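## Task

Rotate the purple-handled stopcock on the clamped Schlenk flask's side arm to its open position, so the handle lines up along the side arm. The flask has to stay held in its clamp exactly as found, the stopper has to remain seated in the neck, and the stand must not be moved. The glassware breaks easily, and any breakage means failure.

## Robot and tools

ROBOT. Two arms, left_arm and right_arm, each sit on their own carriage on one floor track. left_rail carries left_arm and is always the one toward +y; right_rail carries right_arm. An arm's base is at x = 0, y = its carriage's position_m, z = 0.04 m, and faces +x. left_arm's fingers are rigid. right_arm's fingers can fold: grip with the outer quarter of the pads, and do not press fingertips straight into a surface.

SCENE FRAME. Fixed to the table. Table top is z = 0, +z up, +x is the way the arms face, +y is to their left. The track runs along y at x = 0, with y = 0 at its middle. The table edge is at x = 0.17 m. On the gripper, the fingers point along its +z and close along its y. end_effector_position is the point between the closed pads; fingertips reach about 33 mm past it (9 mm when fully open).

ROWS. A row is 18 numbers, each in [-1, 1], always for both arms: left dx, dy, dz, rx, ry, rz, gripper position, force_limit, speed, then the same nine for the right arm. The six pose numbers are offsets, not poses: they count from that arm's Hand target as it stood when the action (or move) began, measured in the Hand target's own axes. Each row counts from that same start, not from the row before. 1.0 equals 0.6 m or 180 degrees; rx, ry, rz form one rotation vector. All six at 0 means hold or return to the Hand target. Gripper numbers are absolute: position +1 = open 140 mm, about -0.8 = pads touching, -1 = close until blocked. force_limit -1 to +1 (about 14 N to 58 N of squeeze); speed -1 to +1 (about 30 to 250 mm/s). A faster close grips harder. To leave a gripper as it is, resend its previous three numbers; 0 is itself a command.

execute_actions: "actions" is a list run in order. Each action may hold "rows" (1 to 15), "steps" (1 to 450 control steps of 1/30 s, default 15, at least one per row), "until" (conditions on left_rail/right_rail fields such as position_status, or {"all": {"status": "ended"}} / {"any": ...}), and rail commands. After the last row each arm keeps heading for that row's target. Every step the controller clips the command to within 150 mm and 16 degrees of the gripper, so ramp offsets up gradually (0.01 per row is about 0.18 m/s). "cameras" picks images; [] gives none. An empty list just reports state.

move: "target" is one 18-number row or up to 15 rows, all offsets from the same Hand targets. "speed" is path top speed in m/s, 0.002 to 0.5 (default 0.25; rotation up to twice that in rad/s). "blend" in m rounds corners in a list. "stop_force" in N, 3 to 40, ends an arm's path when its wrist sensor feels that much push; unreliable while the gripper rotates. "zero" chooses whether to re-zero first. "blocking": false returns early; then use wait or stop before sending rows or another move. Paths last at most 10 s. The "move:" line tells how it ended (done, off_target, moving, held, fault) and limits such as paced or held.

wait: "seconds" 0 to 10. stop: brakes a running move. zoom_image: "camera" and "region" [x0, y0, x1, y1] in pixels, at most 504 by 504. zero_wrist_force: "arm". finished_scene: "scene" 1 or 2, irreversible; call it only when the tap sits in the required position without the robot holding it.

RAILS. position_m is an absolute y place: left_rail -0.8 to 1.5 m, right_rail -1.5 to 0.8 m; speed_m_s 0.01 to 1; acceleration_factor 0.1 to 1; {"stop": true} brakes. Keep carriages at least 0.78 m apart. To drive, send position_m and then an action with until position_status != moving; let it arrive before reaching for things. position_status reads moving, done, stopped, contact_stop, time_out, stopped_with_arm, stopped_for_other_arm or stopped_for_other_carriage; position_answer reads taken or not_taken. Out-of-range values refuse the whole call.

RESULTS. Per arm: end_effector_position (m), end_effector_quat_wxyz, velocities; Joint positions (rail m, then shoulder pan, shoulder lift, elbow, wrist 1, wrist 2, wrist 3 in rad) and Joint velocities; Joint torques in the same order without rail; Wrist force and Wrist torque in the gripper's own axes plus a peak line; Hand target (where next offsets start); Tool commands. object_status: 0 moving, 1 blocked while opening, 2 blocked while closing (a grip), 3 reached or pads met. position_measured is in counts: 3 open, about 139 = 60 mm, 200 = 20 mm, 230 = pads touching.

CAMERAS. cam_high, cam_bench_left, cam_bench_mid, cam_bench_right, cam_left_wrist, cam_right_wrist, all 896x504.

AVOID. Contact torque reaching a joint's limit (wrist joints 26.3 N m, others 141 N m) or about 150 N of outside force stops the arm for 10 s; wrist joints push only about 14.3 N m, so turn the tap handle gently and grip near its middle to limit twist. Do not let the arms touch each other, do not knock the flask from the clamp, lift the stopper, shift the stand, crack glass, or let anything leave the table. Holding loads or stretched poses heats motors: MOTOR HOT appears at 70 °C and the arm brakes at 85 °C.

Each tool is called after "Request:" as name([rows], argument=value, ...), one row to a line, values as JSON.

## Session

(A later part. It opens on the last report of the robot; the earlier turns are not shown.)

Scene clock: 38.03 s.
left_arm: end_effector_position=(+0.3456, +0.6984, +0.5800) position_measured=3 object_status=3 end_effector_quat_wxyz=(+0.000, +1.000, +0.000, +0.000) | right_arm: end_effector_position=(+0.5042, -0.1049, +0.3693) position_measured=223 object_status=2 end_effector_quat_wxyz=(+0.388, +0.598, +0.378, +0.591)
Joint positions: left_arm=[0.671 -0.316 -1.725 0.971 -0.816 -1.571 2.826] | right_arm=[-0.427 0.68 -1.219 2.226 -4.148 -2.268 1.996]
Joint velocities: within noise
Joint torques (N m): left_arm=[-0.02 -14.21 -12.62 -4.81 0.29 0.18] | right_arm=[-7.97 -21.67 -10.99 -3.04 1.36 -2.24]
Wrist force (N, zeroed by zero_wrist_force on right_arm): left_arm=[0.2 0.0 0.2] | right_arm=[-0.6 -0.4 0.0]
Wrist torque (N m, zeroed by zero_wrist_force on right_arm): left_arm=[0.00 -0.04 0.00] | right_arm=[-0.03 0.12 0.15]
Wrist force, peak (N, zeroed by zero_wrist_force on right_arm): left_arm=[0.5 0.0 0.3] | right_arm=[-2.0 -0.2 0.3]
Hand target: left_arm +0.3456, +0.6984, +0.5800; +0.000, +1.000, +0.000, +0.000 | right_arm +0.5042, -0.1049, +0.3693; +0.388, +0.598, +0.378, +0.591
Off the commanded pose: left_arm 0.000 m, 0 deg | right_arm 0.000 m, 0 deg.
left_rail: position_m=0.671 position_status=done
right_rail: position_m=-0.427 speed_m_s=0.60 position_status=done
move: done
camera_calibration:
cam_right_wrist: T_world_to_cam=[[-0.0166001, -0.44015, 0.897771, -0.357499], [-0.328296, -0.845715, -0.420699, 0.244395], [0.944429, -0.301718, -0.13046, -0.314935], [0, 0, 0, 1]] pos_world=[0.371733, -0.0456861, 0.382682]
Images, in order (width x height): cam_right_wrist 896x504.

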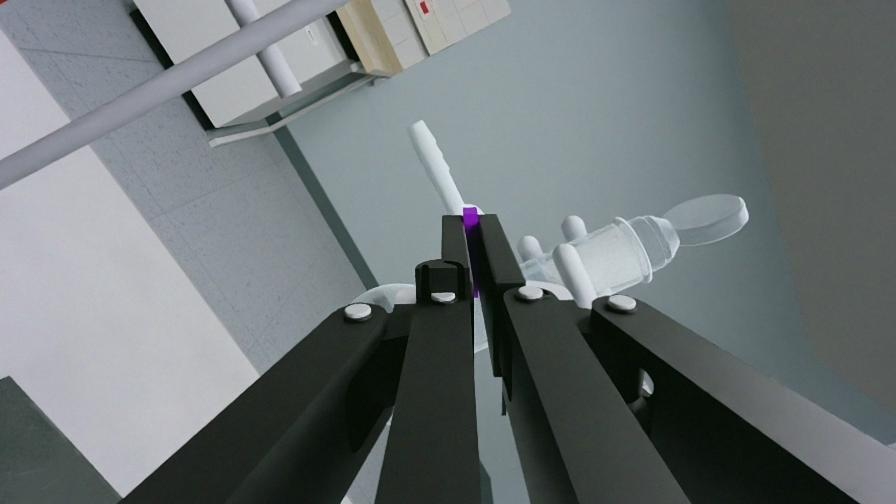

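Request:
move(target=[0,0,0,0,0,0,1,1,1,0,0,0,0,0,-0.135,-1,-1,-1], speed=0.08, cameras=["cam_right_wrist", "cam_bench_mid"])

Request:
zoom_image(camera="cam_right_wrist", region=[380, 80, 580, 280])

Request:
zoom_image(camera="cam_bench_mid", region=[280, 120, 680, 345])

Scene clock: 42.37 s.
left_arm: end_effector_position=(+0.3456, +0.6984, +0.5800) position_measured=3 object_status=3 end_effector_quat_wxyz=(+0.000, +1.000, +0.000, +0.000) | right_arm: end_effector_position=(+0.5042, -0.1049, +0.3694) position_measured=223 object_status=2 end_effector_quat_wxyz=(+0.504, +0.505, +0.496, +0.496)
Joint positions: left_arm=[0.671 -0.316 -1.725 0.971 -0.816 -1.571 2.826] | right_arm=[-0.427 0.68 -1.219 2.226 -4.148 -2.268 1.572]
Joint velocities: within noise
Joint torques (N m): left_arm=[0.78 -14.64 -13.07 -4.79 0.27 0.16] | right_arm=[-6.02 -21.03 -14.11 -3.01 0.16 -1.88]
Wrist force (N, zeroed by zero_wrist_force on right_arm): left_arm=[0.4 -0.2 0.4] | right_arm=[-1.5 0.0 -0.1]
Wrist torque (N m, zeroed by zero_wrist_force on right_arm): left_arm=[-0.04 -0.08 0.00] | right_arm=[-0.03 0.39 0.21]
Wrist force, peak (N, zeroed by zero_wrist_force on right_arm): left_arm=[0.4 -0.2 0.4] | right_arm=[-1.6 0.9 -0.4]
Hand target: left_arm +0.3456, +0.6984, +0.5800; +0.000, +1.000, +0.000, +0.000 | right_arm +0.5042, -0.1049, +0.3693; +0.504, +0.505, +0.496, +0.496
Off the commanded pose: left_arm 0.000 m, 0 deg | right_arm 0.000 m, 0 deg.
left_rail: position_m=0.671 position_status=done
right_rail: position_m=-0.427 speed_m_s=0.60 position_status=done
move: done
camera_calibration:
cam_right_wrist: T_world_to_cam=[[-0.00945223, -0.0317679, 0.999451, -0.355819], [-0.329788, -0.943474, -0.0331076, 0.0917238], [0.944008, -0.329919, -0.00155873, -0.365285], [0, 0, 0, 1]] pos_world=[0.371718, -0.0452791, 0.358091]
Images, in order (width x height): cam_bench_mid 896x504, cam_right_wrist 896x504.

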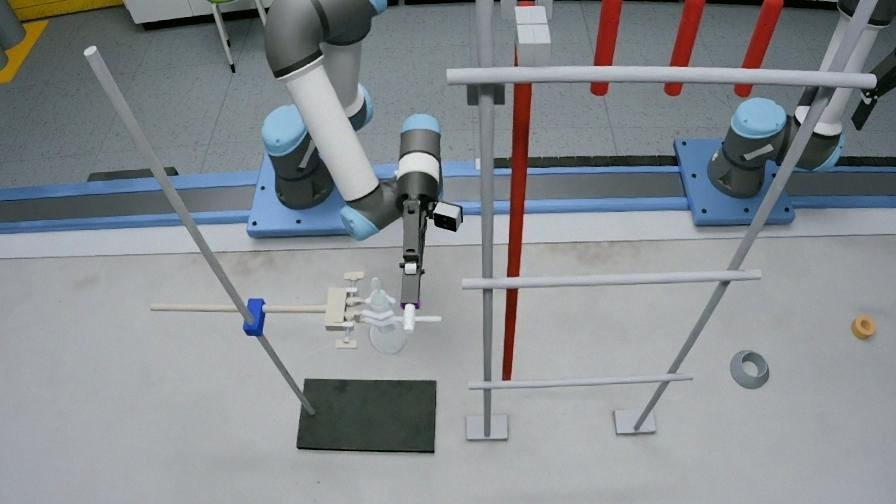

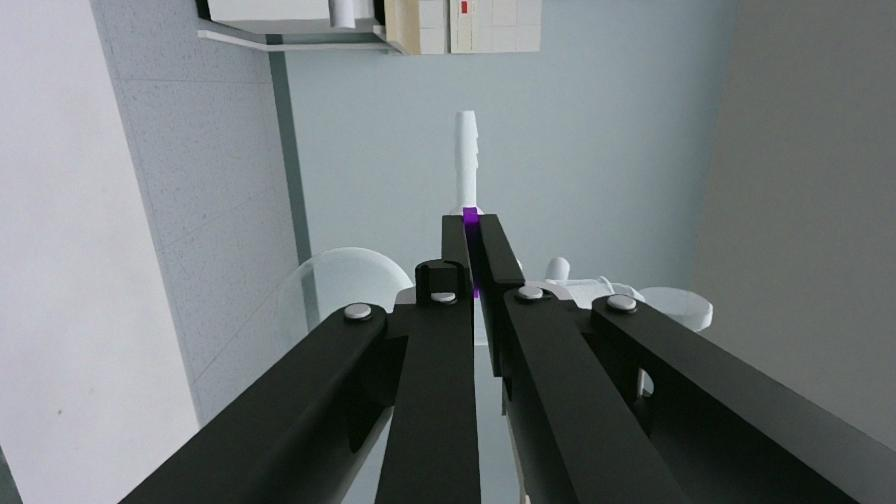

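Scaled by 2.520.

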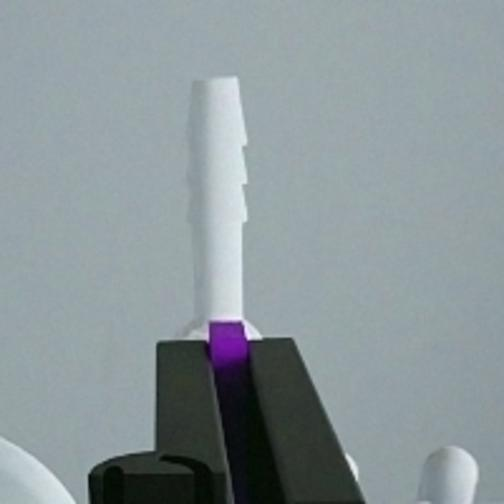

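Scaled by 1.260.

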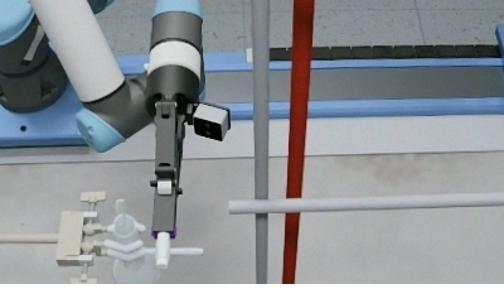

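Request:
move(target=[0,0,0,0,0,0,1,1,1,0,0,0,0,0,-0.0035,-1,-1,-1], speed=0.05, cameras=["cam_right_wrist"])

Request:
zoom_image(camera="cam_right_wrist", region=[420, 90, 520, 290])

Scene clock: 44.97 s.
left_arm: end_effector_position=(+0.3456, +0.6984, +0.5800) position_measured=3 object_status=3 end_effector_quat_wxyz=(+0.000, +1.000, +0.000, +0.000) | right_arm: end_effector_position=(+0.5042, -0.1049, +0.3693) position_measured=223 object_status=2 end_effector_quat_wxyz=(+0.507, +0.502, +0.498, +0.493)
Joint positions: left_arm=[0.671 -0.316 -1.725 0.971 -0.816 -1.571 2.826] | right_arm=[-0.427 0.68 -1.219 2.226 -4.148 -2.268 1.561]
Joint velocities: within noise
Joint torques (N m): left_arm=[0.55 -14.5 -12.3 -4.74 0.38 0.13] | right_arm=[-4.6 -21.96 -18.65 -1.97 0.2 -2.11]
Wrist force (N, zeroed by zero_wrist_force on right_arm): left_arm=[0.4 0.0 0.2] | right_arm=[-1.5 0.7 -0.3]
Wrist torque (N m, zeroed by zero_wrist_force on right_arm): left_arm=[0.01 -0.08 0.00] | right_arm=[0.08 0.38 0.22]
Wrist force, peak (N, zeroed by zero_wrist_force on right_arm): left_arm=[0.2 -0.1 0.6] | right_arm=[-1.7 0.7 -0.5]
Hand target: left_arm +0.3456, +0.6984, +0.5800; +0.000, +1.000, +0.000, +0.000 | right_arm +0.5042, -0.1049, +0.3693; +0.507, +0.502, +0.498, +0.493
Off the commanded pose: left_arm 0.000 m, 0 deg | right_arm 0.000 m, 0 deg.
left_rail: position_m=0.671 position_status=done
right_rail: position_m=-0.427 speed_m_s=0.60 position_status=done
move: done
camera_calibration:
cam_right_wrist: T_world_to_cam=[[-0.0092498, -0.0207468, 0.999742, -0.354849], [-0.329788, -0.943784, -0.0226368, 0.0878434], [0.94401, -0.329912, 0.00188778, -0.36657], [0, 0, 0, 1]] pos_world=[0.371733, -0.0453927, 0.357438]
Images, in order (width x height): cam_right_wrist 896x504.

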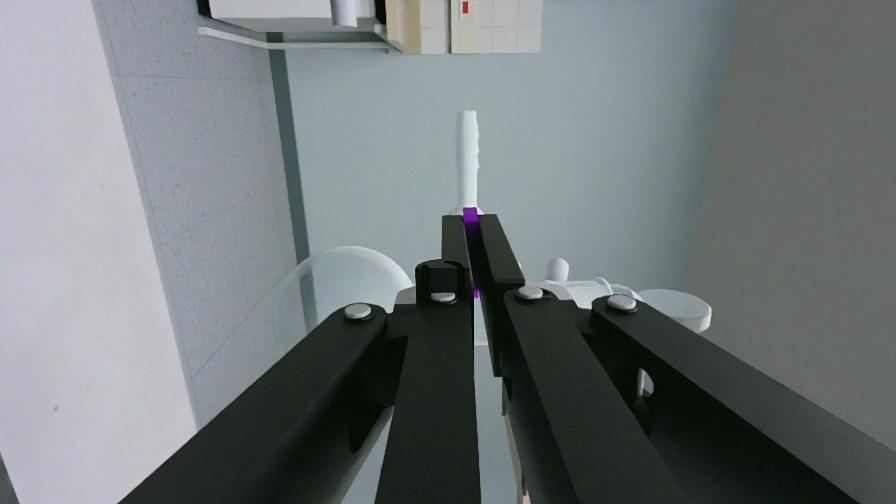

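Scaled by 2.520.

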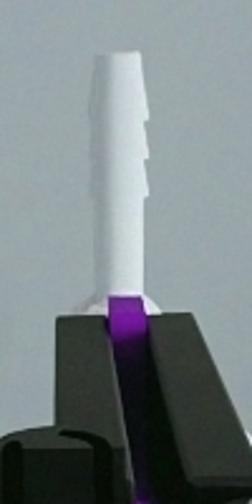

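Request:
move(target=[0,0,0,0,0,0,1,1,1,0,0,0,0,0,0,-0.45,-1,-1], speed=0.05, cameras=["cam_right_wrist"])

Request:
zoom_image(camera="cam_right_wrist", region=[400, 160, 540, 320])

Request:
zoom_image(camera="cam_right_wrist", region=[420, 90, 520, 290])

Scene clock: 46.63 s.
left_arm: end_effector_position=(+0.3456, +0.6984, +0.5800) position_measured=3 object_status=3 end_effector_quat_wxyz=(+0.000, +1.000, +0.000, +0.000) | right_arm: end_effector_position=(+0.5042, -0.1049, +0.3693) position_measured=186 object_status=0 end_effector_quat_wxyz=(+0.507, +0.502, +0.498, +0.493)
Joint positions: left_arm=[0.671 -0.316 -1.725 0.971 -0.816 -1.571 2.826] | right_arm=[-0.427 0.68 -1.219 2.226 -4.148 -2.268 1.561]
Joint velocities: within noise
Joint torques (N m): left_arm=[0.75 -14.39 -12.75 -4.75 0.27 0.14] | right_arm=[-5.27 -22.26 -17.48 -2.9 0.12 -1.24]
Wrist force (N, zeroed by zero_wrist_force on right_arm): left_arm=[0.1 0.0 0.1] | right_arm=[-2.1 0.3 0.9]
Wrist torque (N m, zeroed by zero_wrist_force on right_arm): left_arm=[0.01 -0.02 0.00] | right_arm=[0.04 0.52 0.10]
Wrist force, peak (N, zeroed by zero_wrist_force on right_arm): left_arm=[0.5 0.0 0.3] | right_arm=[-2.1 0.3 0.9]
Hand target: left_arm +0.3456, +0.6984, +0.5800; +0.000, +1.000, +0.000, +0.000 | right_arm +0.5042, -0.1049, +0.3693; +0.507, +0.502, +0.498, +0.493
Off the commanded pose: left_arm 0.000 m, 0 deg | right_arm 0.000 m, 0 deg.
left_rail: position_m=0.671 position_status=done
right_rail: position_m=-0.427 speed_m_s=0.60 position_status=done
move: done
camera_calibration:
cam_right_wrist: T_world_to_cam=[[-0.00924781, -0.0204975, 0.999747, -0.354824], [-0.329788, -0.943789, -0.0224008, 0.0877558], [0.94401, -0.329911, 0.00196815, -0.3666], [0, 0, 0, 1]] pos_world=[0.371733, -0.0453956, 0.357421]
Images, in order (width x height): cam_right_wrist 896x504.

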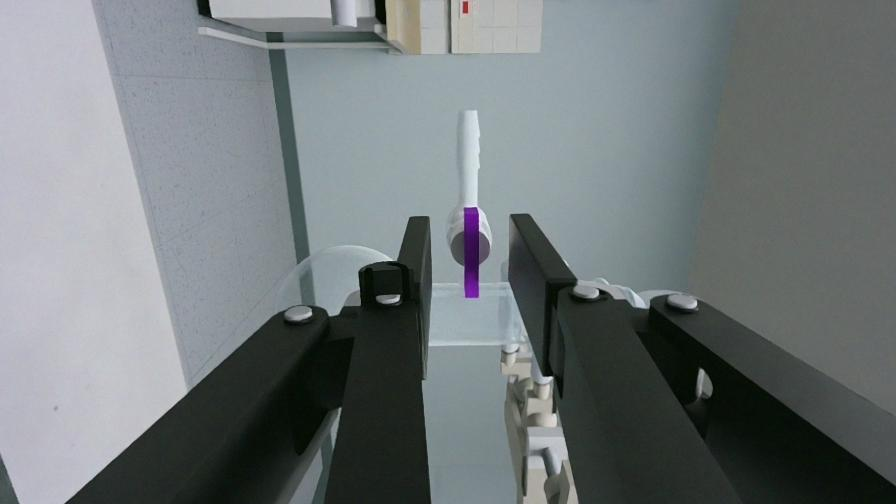

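Scaled by 3.150.

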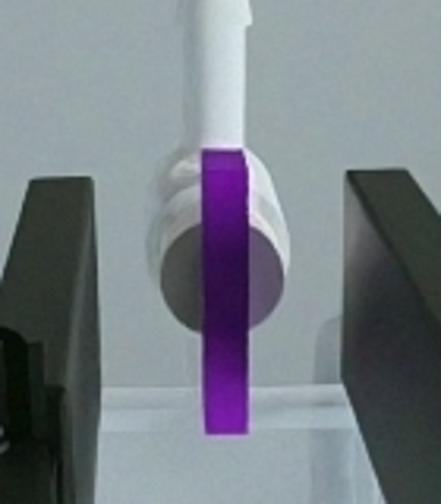

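Scaled by 2.520.

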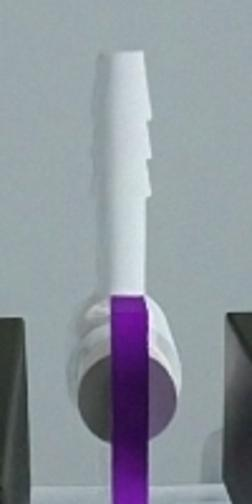

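Request:
zoom_image(camera="cam_right_wrist", region=[440, 104, 500, 164])

Request:
zoom_image(camera="cam_right_wrist", region=[440, 160, 500, 220])

Request:
zoom_image(camera="cam_right_wrist", region=[420, 200, 520, 300])

Scaled by 8.400.

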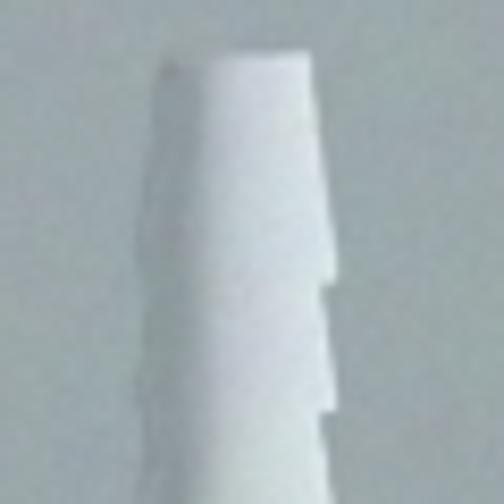

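Scaled by 8.400.

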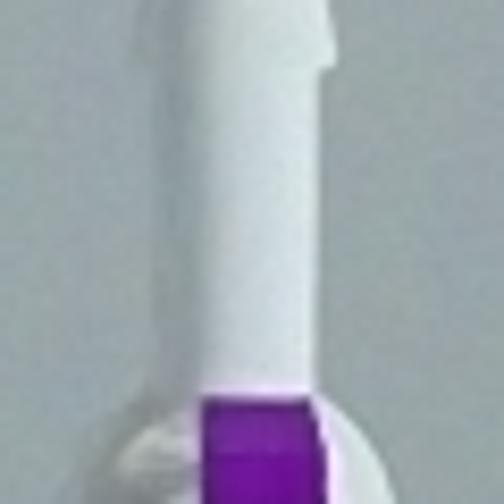

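Scaled by 5.040.

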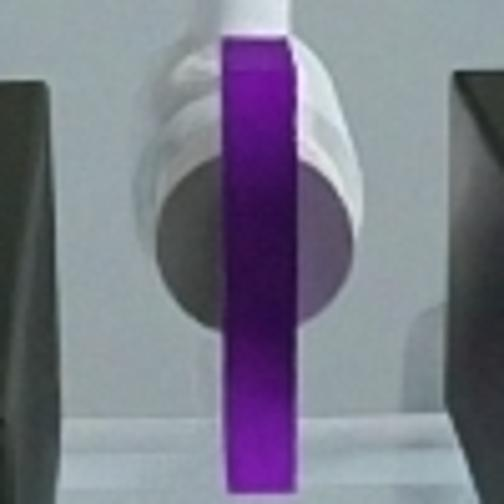

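Request:
move(target=[0,0,0,0,0,0,1,1,1,0,0,-0.1667,0,0,0,-0.45,-1,-1], speed=0.1)

Request:
zoom_image(camera="cam_right_wrist", region=[420, 110, 520, 260])

Request:
zoom_image(camera="cam_bench_mid", region=[300, 230, 500, 370])

Scene clock: 51.37 s.
left_arm: end_effector_position=(+0.3456, +0.6984, +0.5800) position_measured=3 object_status=3 end_effector_quat_wxyz=(+0.000, +1.000, +0.000, +0.000) | right_arm: end_effector_position=(+0.4043, -0.1032, +0.3694) position_measured=186 object_status=3 end_effector_quat_wxyz=(+0.507, +0.502, +0.498, +0.493)
Joint positions: left_arm=[0.671 -0.316 -1.725 0.971 -0.816 -1.571 2.826] | right_arm=[-0.427 0.895 -1.284 2.335 -4.191 -2.483 1.561]
Joint velocities: within noise
Joint torques (N m): left_arm=[1.47 -14.76 -12.03 -4.81 0.22 0.23] | right_arm=[8.66 -34.15 -6.8 -2.65 -1.11 2.46]
Wrist force (N, zeroed by zero_wrist_force on right_arm): left_arm=[0.2 0.0 0.3] | right_arm=[-1.7 0.6 0.8]
Wrist torque (N m, zeroed by zero_wrist_force on right_arm): left_arm=[0.00 -0.04 0.00] | right_arm=[0.09 0.40 0.10]
Wrist force, peak (N, zeroed by zero_wrist_force on right_arm): left_arm=[0.3 -0.1 0.6] | right_arm=[-1.8 1.0 1.8]
Hand target: left_arm +0.3456, +0.6984, +0.5800; +0.000, +1.000, +0.000, +0.000 | right_arm +0.4042, -0.1032, +0.3694; +0.507, +0.502, +0.498, +0.493
Off the commanded pose: left_arm 0.000 m, 0 deg | right_arm 0.000 m, 0 deg.
left_rail: position_m=0.671 position_status=done
right_rail: position_m=-0.427 speed_m_s=0.60 position_status=done
move: done
camera_calibration:
cam_left_wrist: T_world_to_cam=[[-0.0265538, -0.998538, -0.0470783, 0.750005], [-0.954745, 0.0113768, 0.297206, 0.165161], [-0.296236, 0.0528397, -0.953652, 0.761451], [0, 0, 0, 1]] pos_world=[0.403172, 0.706795, 0.712381]
cam_right_wrist: T_world_to_cam=[[-0.00924631, -0.0205054, 0.999747, -0.355766], [-0.329778, -0.943792, -0.0224077, 0.0564377], [0.944013, -0.329902, 0.00196437, -0.271706], [0, 0, 0, 1]] pos_world=[0.271816, -0.0436658, 0.357474]

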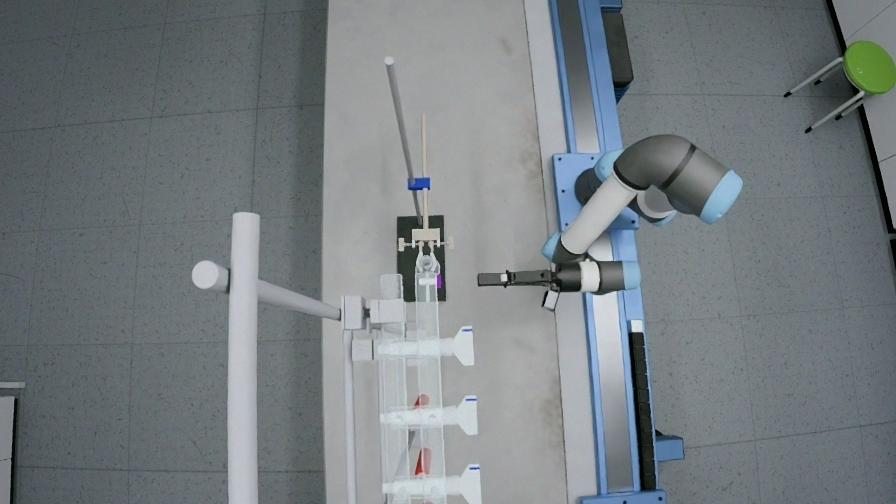

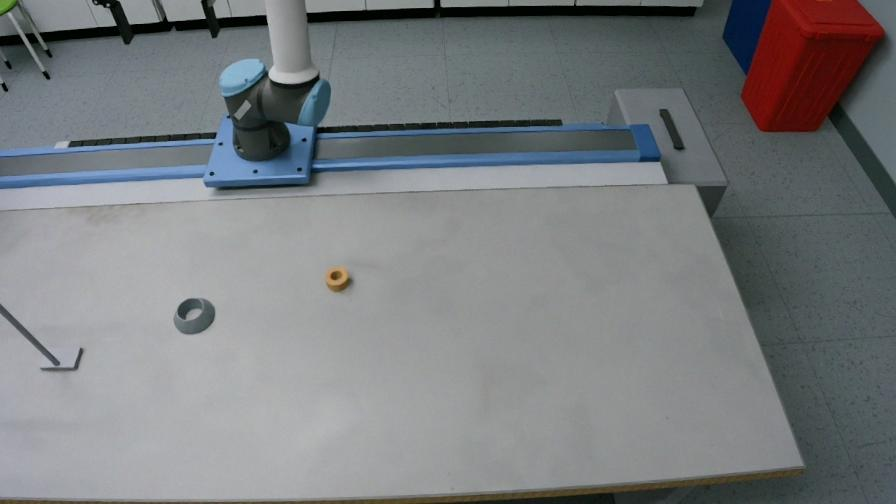

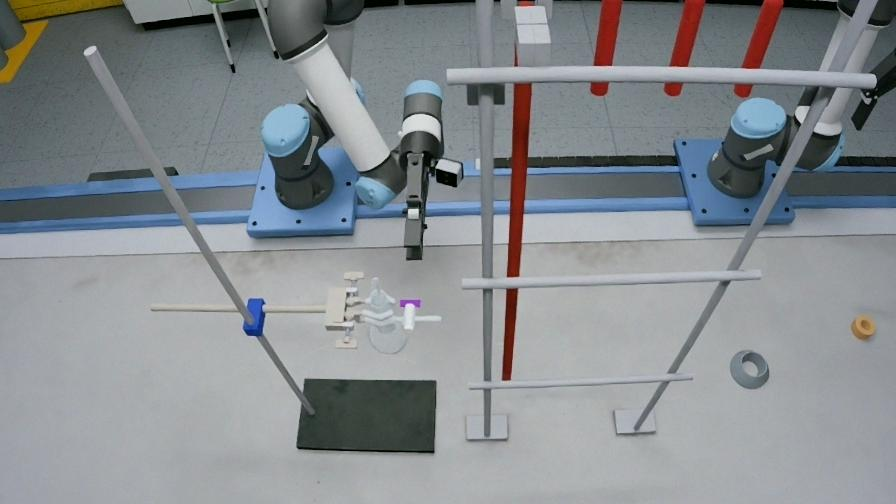

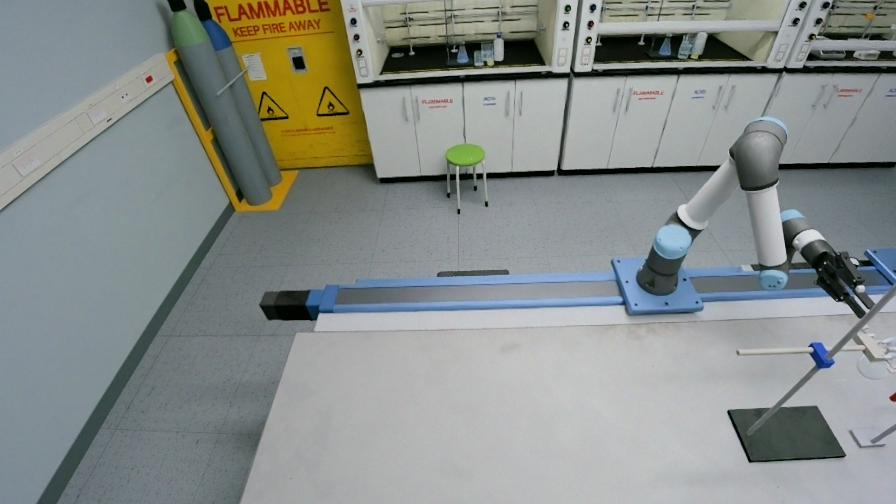

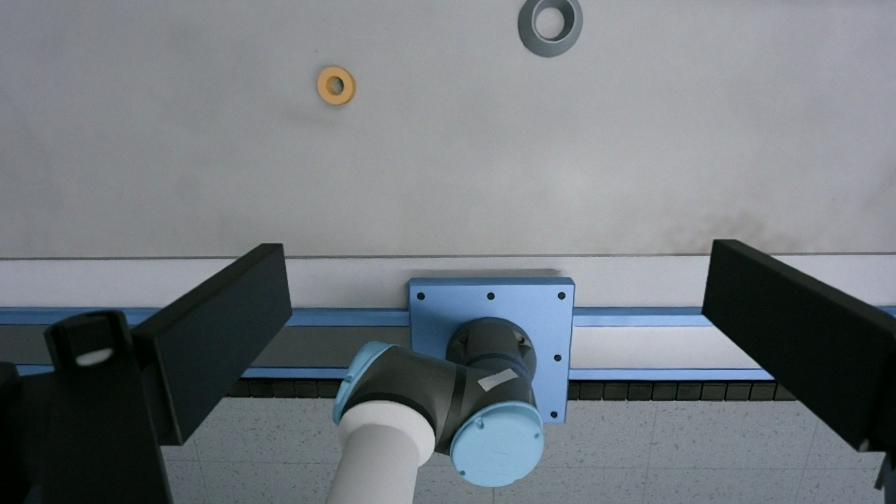

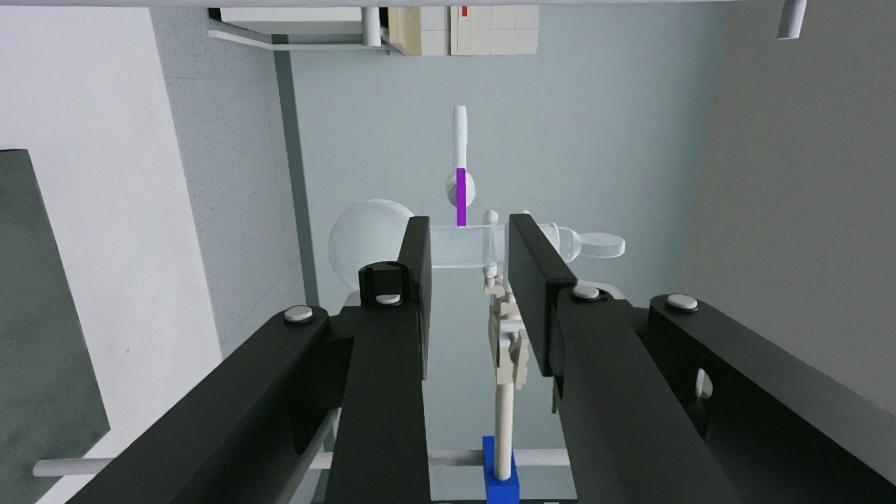

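Scaled by 3.360.

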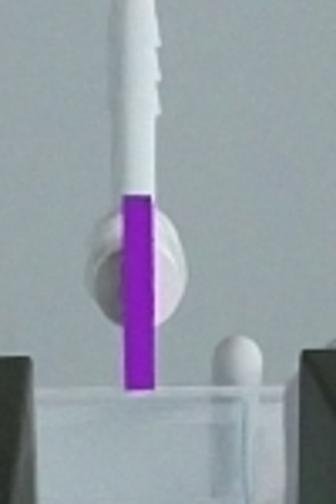

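Scaled by 2.520.

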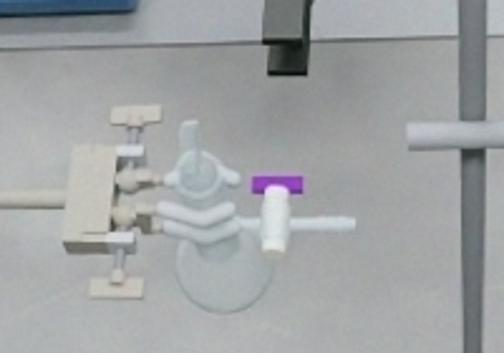

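Request:
zoom_image(camera="cam_right_wrist", region=[430, 98, 490, 168])

Request:
zoom_image(camera="cam_right_wrist", region=[430, 160, 490, 230])

Scaled by 7.200.

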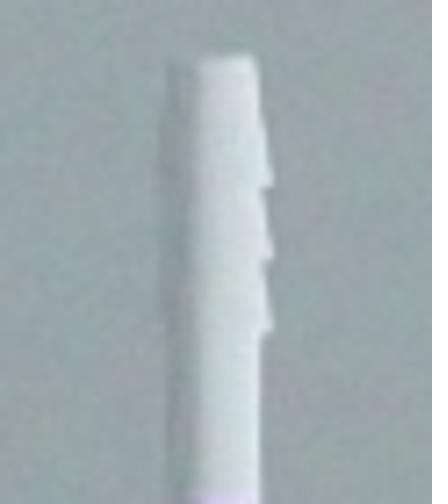

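Scaled by 7.200.

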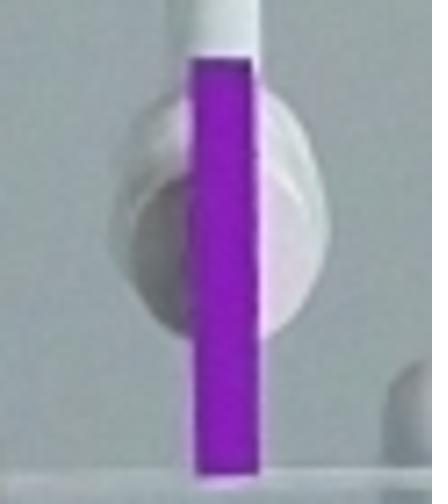

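Request:
finished_scene(scene=2)

The scene is finished: the task was done.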